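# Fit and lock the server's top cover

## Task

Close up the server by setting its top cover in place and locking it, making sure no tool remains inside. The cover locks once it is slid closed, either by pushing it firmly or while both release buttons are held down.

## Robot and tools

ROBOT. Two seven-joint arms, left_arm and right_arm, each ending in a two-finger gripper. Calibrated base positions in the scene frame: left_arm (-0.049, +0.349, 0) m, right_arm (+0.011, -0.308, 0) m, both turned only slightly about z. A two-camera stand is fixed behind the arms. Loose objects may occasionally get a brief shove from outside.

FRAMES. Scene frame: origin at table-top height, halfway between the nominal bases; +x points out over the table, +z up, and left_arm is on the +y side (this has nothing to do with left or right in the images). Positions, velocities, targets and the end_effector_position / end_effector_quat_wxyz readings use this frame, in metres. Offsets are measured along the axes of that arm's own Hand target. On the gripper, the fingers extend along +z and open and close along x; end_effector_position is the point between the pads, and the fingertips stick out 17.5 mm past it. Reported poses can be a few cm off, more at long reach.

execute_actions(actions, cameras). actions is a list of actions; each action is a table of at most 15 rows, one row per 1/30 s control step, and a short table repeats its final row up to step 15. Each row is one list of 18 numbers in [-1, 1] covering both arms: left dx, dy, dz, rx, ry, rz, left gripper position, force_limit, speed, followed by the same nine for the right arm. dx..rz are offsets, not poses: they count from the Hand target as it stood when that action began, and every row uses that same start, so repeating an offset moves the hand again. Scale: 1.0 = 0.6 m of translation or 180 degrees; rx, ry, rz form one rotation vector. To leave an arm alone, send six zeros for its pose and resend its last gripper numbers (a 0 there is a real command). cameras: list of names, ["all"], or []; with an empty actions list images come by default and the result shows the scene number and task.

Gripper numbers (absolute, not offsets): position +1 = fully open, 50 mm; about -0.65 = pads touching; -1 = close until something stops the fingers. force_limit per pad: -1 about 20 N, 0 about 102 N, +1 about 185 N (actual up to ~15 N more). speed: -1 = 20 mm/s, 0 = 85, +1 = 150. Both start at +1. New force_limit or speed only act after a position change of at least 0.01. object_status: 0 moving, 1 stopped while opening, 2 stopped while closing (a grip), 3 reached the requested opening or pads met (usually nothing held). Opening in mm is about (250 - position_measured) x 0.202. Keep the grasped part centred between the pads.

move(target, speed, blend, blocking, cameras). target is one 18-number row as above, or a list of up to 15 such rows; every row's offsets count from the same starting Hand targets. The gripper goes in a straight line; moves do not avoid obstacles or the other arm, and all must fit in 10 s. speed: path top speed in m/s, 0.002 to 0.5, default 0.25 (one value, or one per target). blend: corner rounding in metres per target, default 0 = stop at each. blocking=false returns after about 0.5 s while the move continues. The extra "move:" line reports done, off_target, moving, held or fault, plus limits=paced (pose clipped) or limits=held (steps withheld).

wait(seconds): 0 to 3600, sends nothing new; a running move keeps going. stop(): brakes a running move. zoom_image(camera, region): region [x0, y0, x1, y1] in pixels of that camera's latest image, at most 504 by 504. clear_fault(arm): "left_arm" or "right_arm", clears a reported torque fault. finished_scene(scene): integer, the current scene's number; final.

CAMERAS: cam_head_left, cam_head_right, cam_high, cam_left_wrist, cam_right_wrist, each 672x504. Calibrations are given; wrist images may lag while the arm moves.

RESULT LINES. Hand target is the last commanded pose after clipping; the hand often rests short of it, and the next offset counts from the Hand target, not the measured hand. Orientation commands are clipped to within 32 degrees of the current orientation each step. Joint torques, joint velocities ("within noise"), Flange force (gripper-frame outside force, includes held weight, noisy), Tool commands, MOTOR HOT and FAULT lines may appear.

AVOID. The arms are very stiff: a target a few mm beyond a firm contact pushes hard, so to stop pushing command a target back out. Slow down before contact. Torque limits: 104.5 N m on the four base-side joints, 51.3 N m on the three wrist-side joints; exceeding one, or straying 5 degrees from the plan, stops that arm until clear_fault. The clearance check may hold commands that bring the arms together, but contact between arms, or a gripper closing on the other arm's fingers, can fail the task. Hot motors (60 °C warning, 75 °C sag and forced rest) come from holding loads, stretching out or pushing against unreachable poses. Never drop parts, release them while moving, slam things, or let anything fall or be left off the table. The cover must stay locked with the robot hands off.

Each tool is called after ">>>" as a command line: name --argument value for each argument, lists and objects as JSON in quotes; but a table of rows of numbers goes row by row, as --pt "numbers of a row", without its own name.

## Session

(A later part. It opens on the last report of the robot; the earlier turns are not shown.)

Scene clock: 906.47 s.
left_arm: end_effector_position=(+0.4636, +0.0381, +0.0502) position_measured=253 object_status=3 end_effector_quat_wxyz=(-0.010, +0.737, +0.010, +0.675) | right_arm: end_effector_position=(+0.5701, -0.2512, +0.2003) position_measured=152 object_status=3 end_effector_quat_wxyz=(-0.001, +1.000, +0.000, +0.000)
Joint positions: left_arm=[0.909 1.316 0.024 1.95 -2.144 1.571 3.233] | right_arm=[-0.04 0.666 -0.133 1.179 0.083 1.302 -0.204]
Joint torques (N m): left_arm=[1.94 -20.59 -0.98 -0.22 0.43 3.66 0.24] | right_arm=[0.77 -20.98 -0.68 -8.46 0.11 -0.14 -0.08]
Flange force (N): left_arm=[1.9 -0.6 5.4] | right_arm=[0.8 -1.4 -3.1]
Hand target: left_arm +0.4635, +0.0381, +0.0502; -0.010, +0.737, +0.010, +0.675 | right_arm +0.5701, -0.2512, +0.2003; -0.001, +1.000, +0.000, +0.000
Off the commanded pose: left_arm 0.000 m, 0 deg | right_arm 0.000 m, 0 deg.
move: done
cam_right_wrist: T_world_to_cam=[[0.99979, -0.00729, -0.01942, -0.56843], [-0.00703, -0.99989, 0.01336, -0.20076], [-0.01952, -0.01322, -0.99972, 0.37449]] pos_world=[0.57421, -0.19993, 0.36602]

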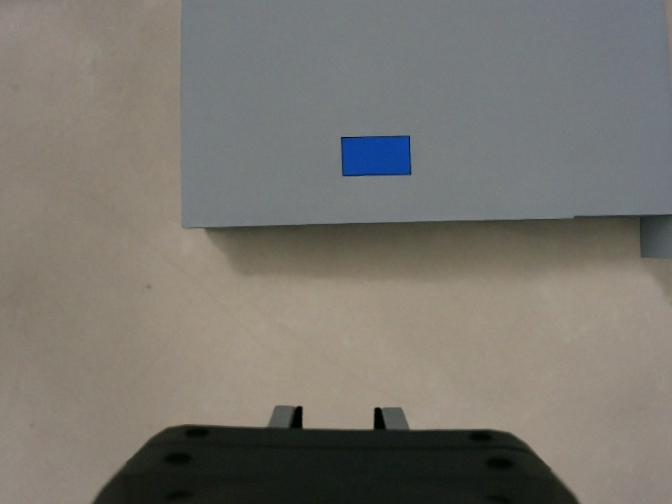

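>>> move --target '[0.02,0,-0.12,0,0,0,-1,0,0,0,0,0,0,0,0,0,-0.5,-0.5]' --speed 0.15 --cameras '["all"]'

>>> zoom_image --camera "cam_high" --region '[215, 210, 445, 390]'

>>> zoom_image --camera "cam_head_left" --region '[170, 180, 390, 300]'

Scene clock: 912.97 s.
left_arm: end_effector_position=(+0.3929, +0.0362, +0.0684) position_measured=253 object_status=3 end_effector_quat_wxyz=(-0.010, +0.737, +0.010, +0.675) | right_arm: end_effector_position=(+0.5701, -0.2512, +0.2003) position_measured=152 object_status=3 end_effector_quat_wxyz=(-0.001, +1.000, +0.000, +0.000)
Joint positions: left_arm=[1.02 1.289 0.106 2.064 -1.996 1.663 3.289] | right_arm=[-0.04 0.666 -0.133 1.179 0.083 1.302 -0.204]
Joint torques (N m): left_arm=[1.89 -19.29 -0.66 1.01 0.67 3.63 0.22] | right_arm=[0.76 -20.97 -0.76 -8.4 0.15 -0.12 -0.05]
Flange force (N): left_arm=[1.9 0.3 5.7] | right_arm=[1.0 -1.5 -3.2]
Hand target: left_arm +0.3929, +0.0362, +0.0684; -0.010, +0.737, +0.010, +0.675 | right_arm +0.5701, -0.2512, +0.2003; -0.001, +1.000, +0.000, +0.000
Off the commanded pose: left_arm 0.000 m, 0 deg | right_arm 0.000 m, 0 deg.
move: done
cam_left_wrist: T_world_to_cam=[[0.07013, -0.03704, 0.99685, -0.09289], [0.03802, -0.99848, -0.03978, 0.0881], [0.99681, 0.04069, -0.06862, -0.22091]] pos_world=[0.22337, 0.09352, 0.08095]
cam_right_wrist: T_world_to_cam=[[0.99979, -0.00729, -0.01942, -0.56843], [-0.00703, -0.99989, 0.01336, -0.20076], [-0.01952, -0.01322, -0.99972, 0.37449]] pos_world=[0.57421, -0.19993, 0.36602]

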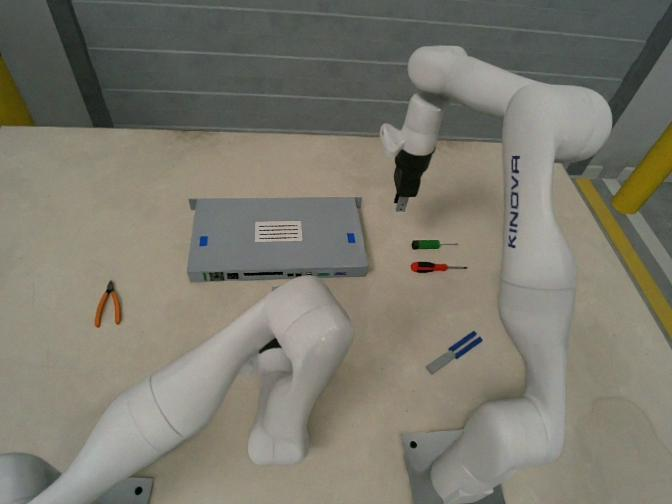

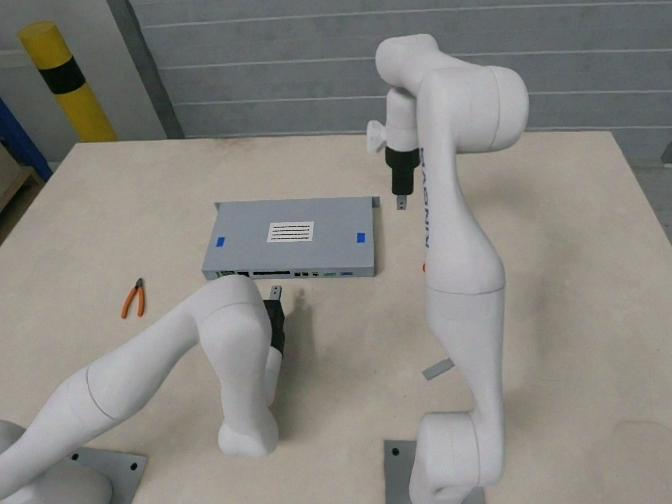

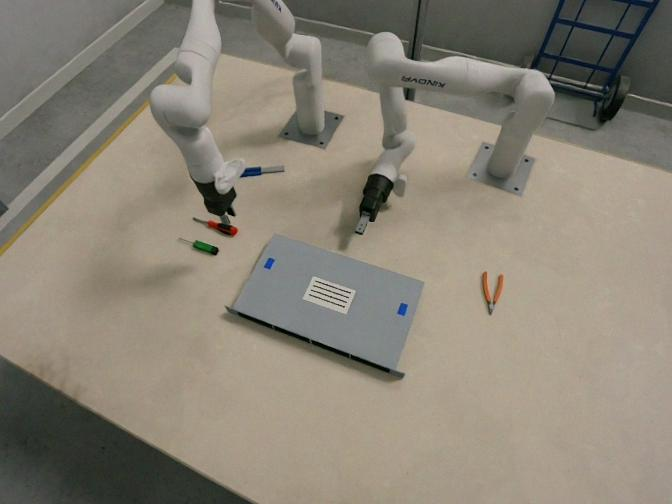

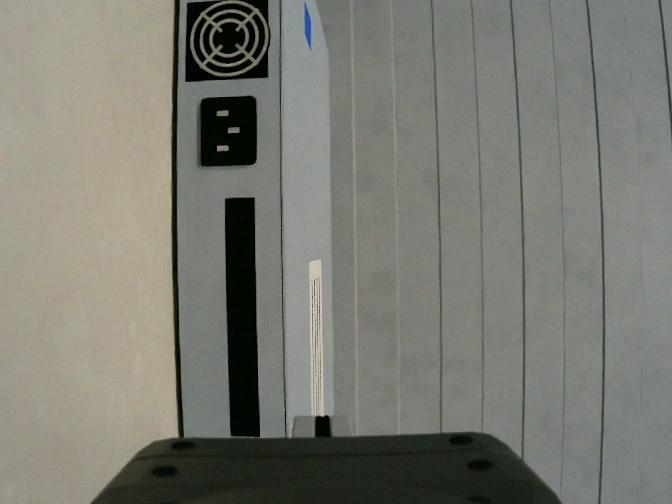

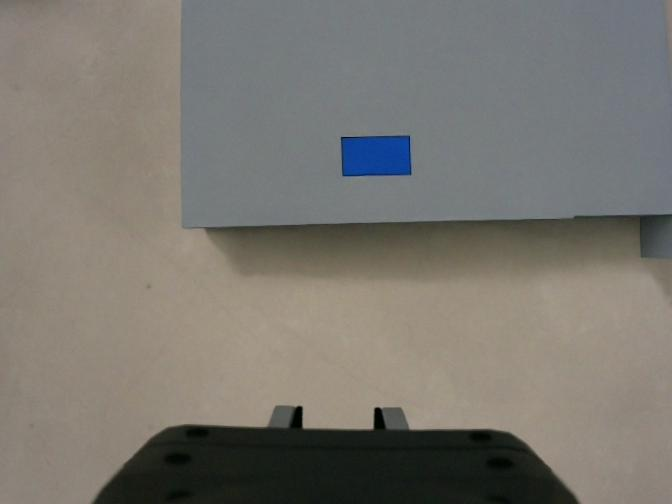

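Scaled by 2.191 from the camera's image (finer frame: 960x720).

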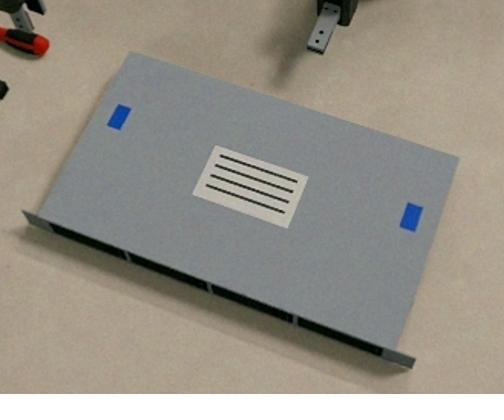

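Scaled by 2.291 from the camera's image (finer frame: 960x720).

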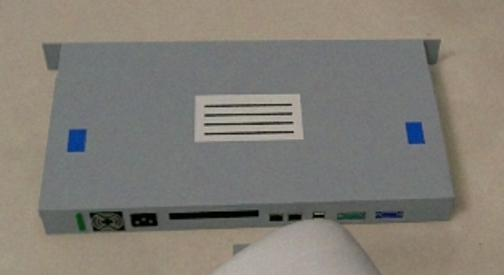

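>>> finished_scene --scene 1

The scene is finished: the task was done.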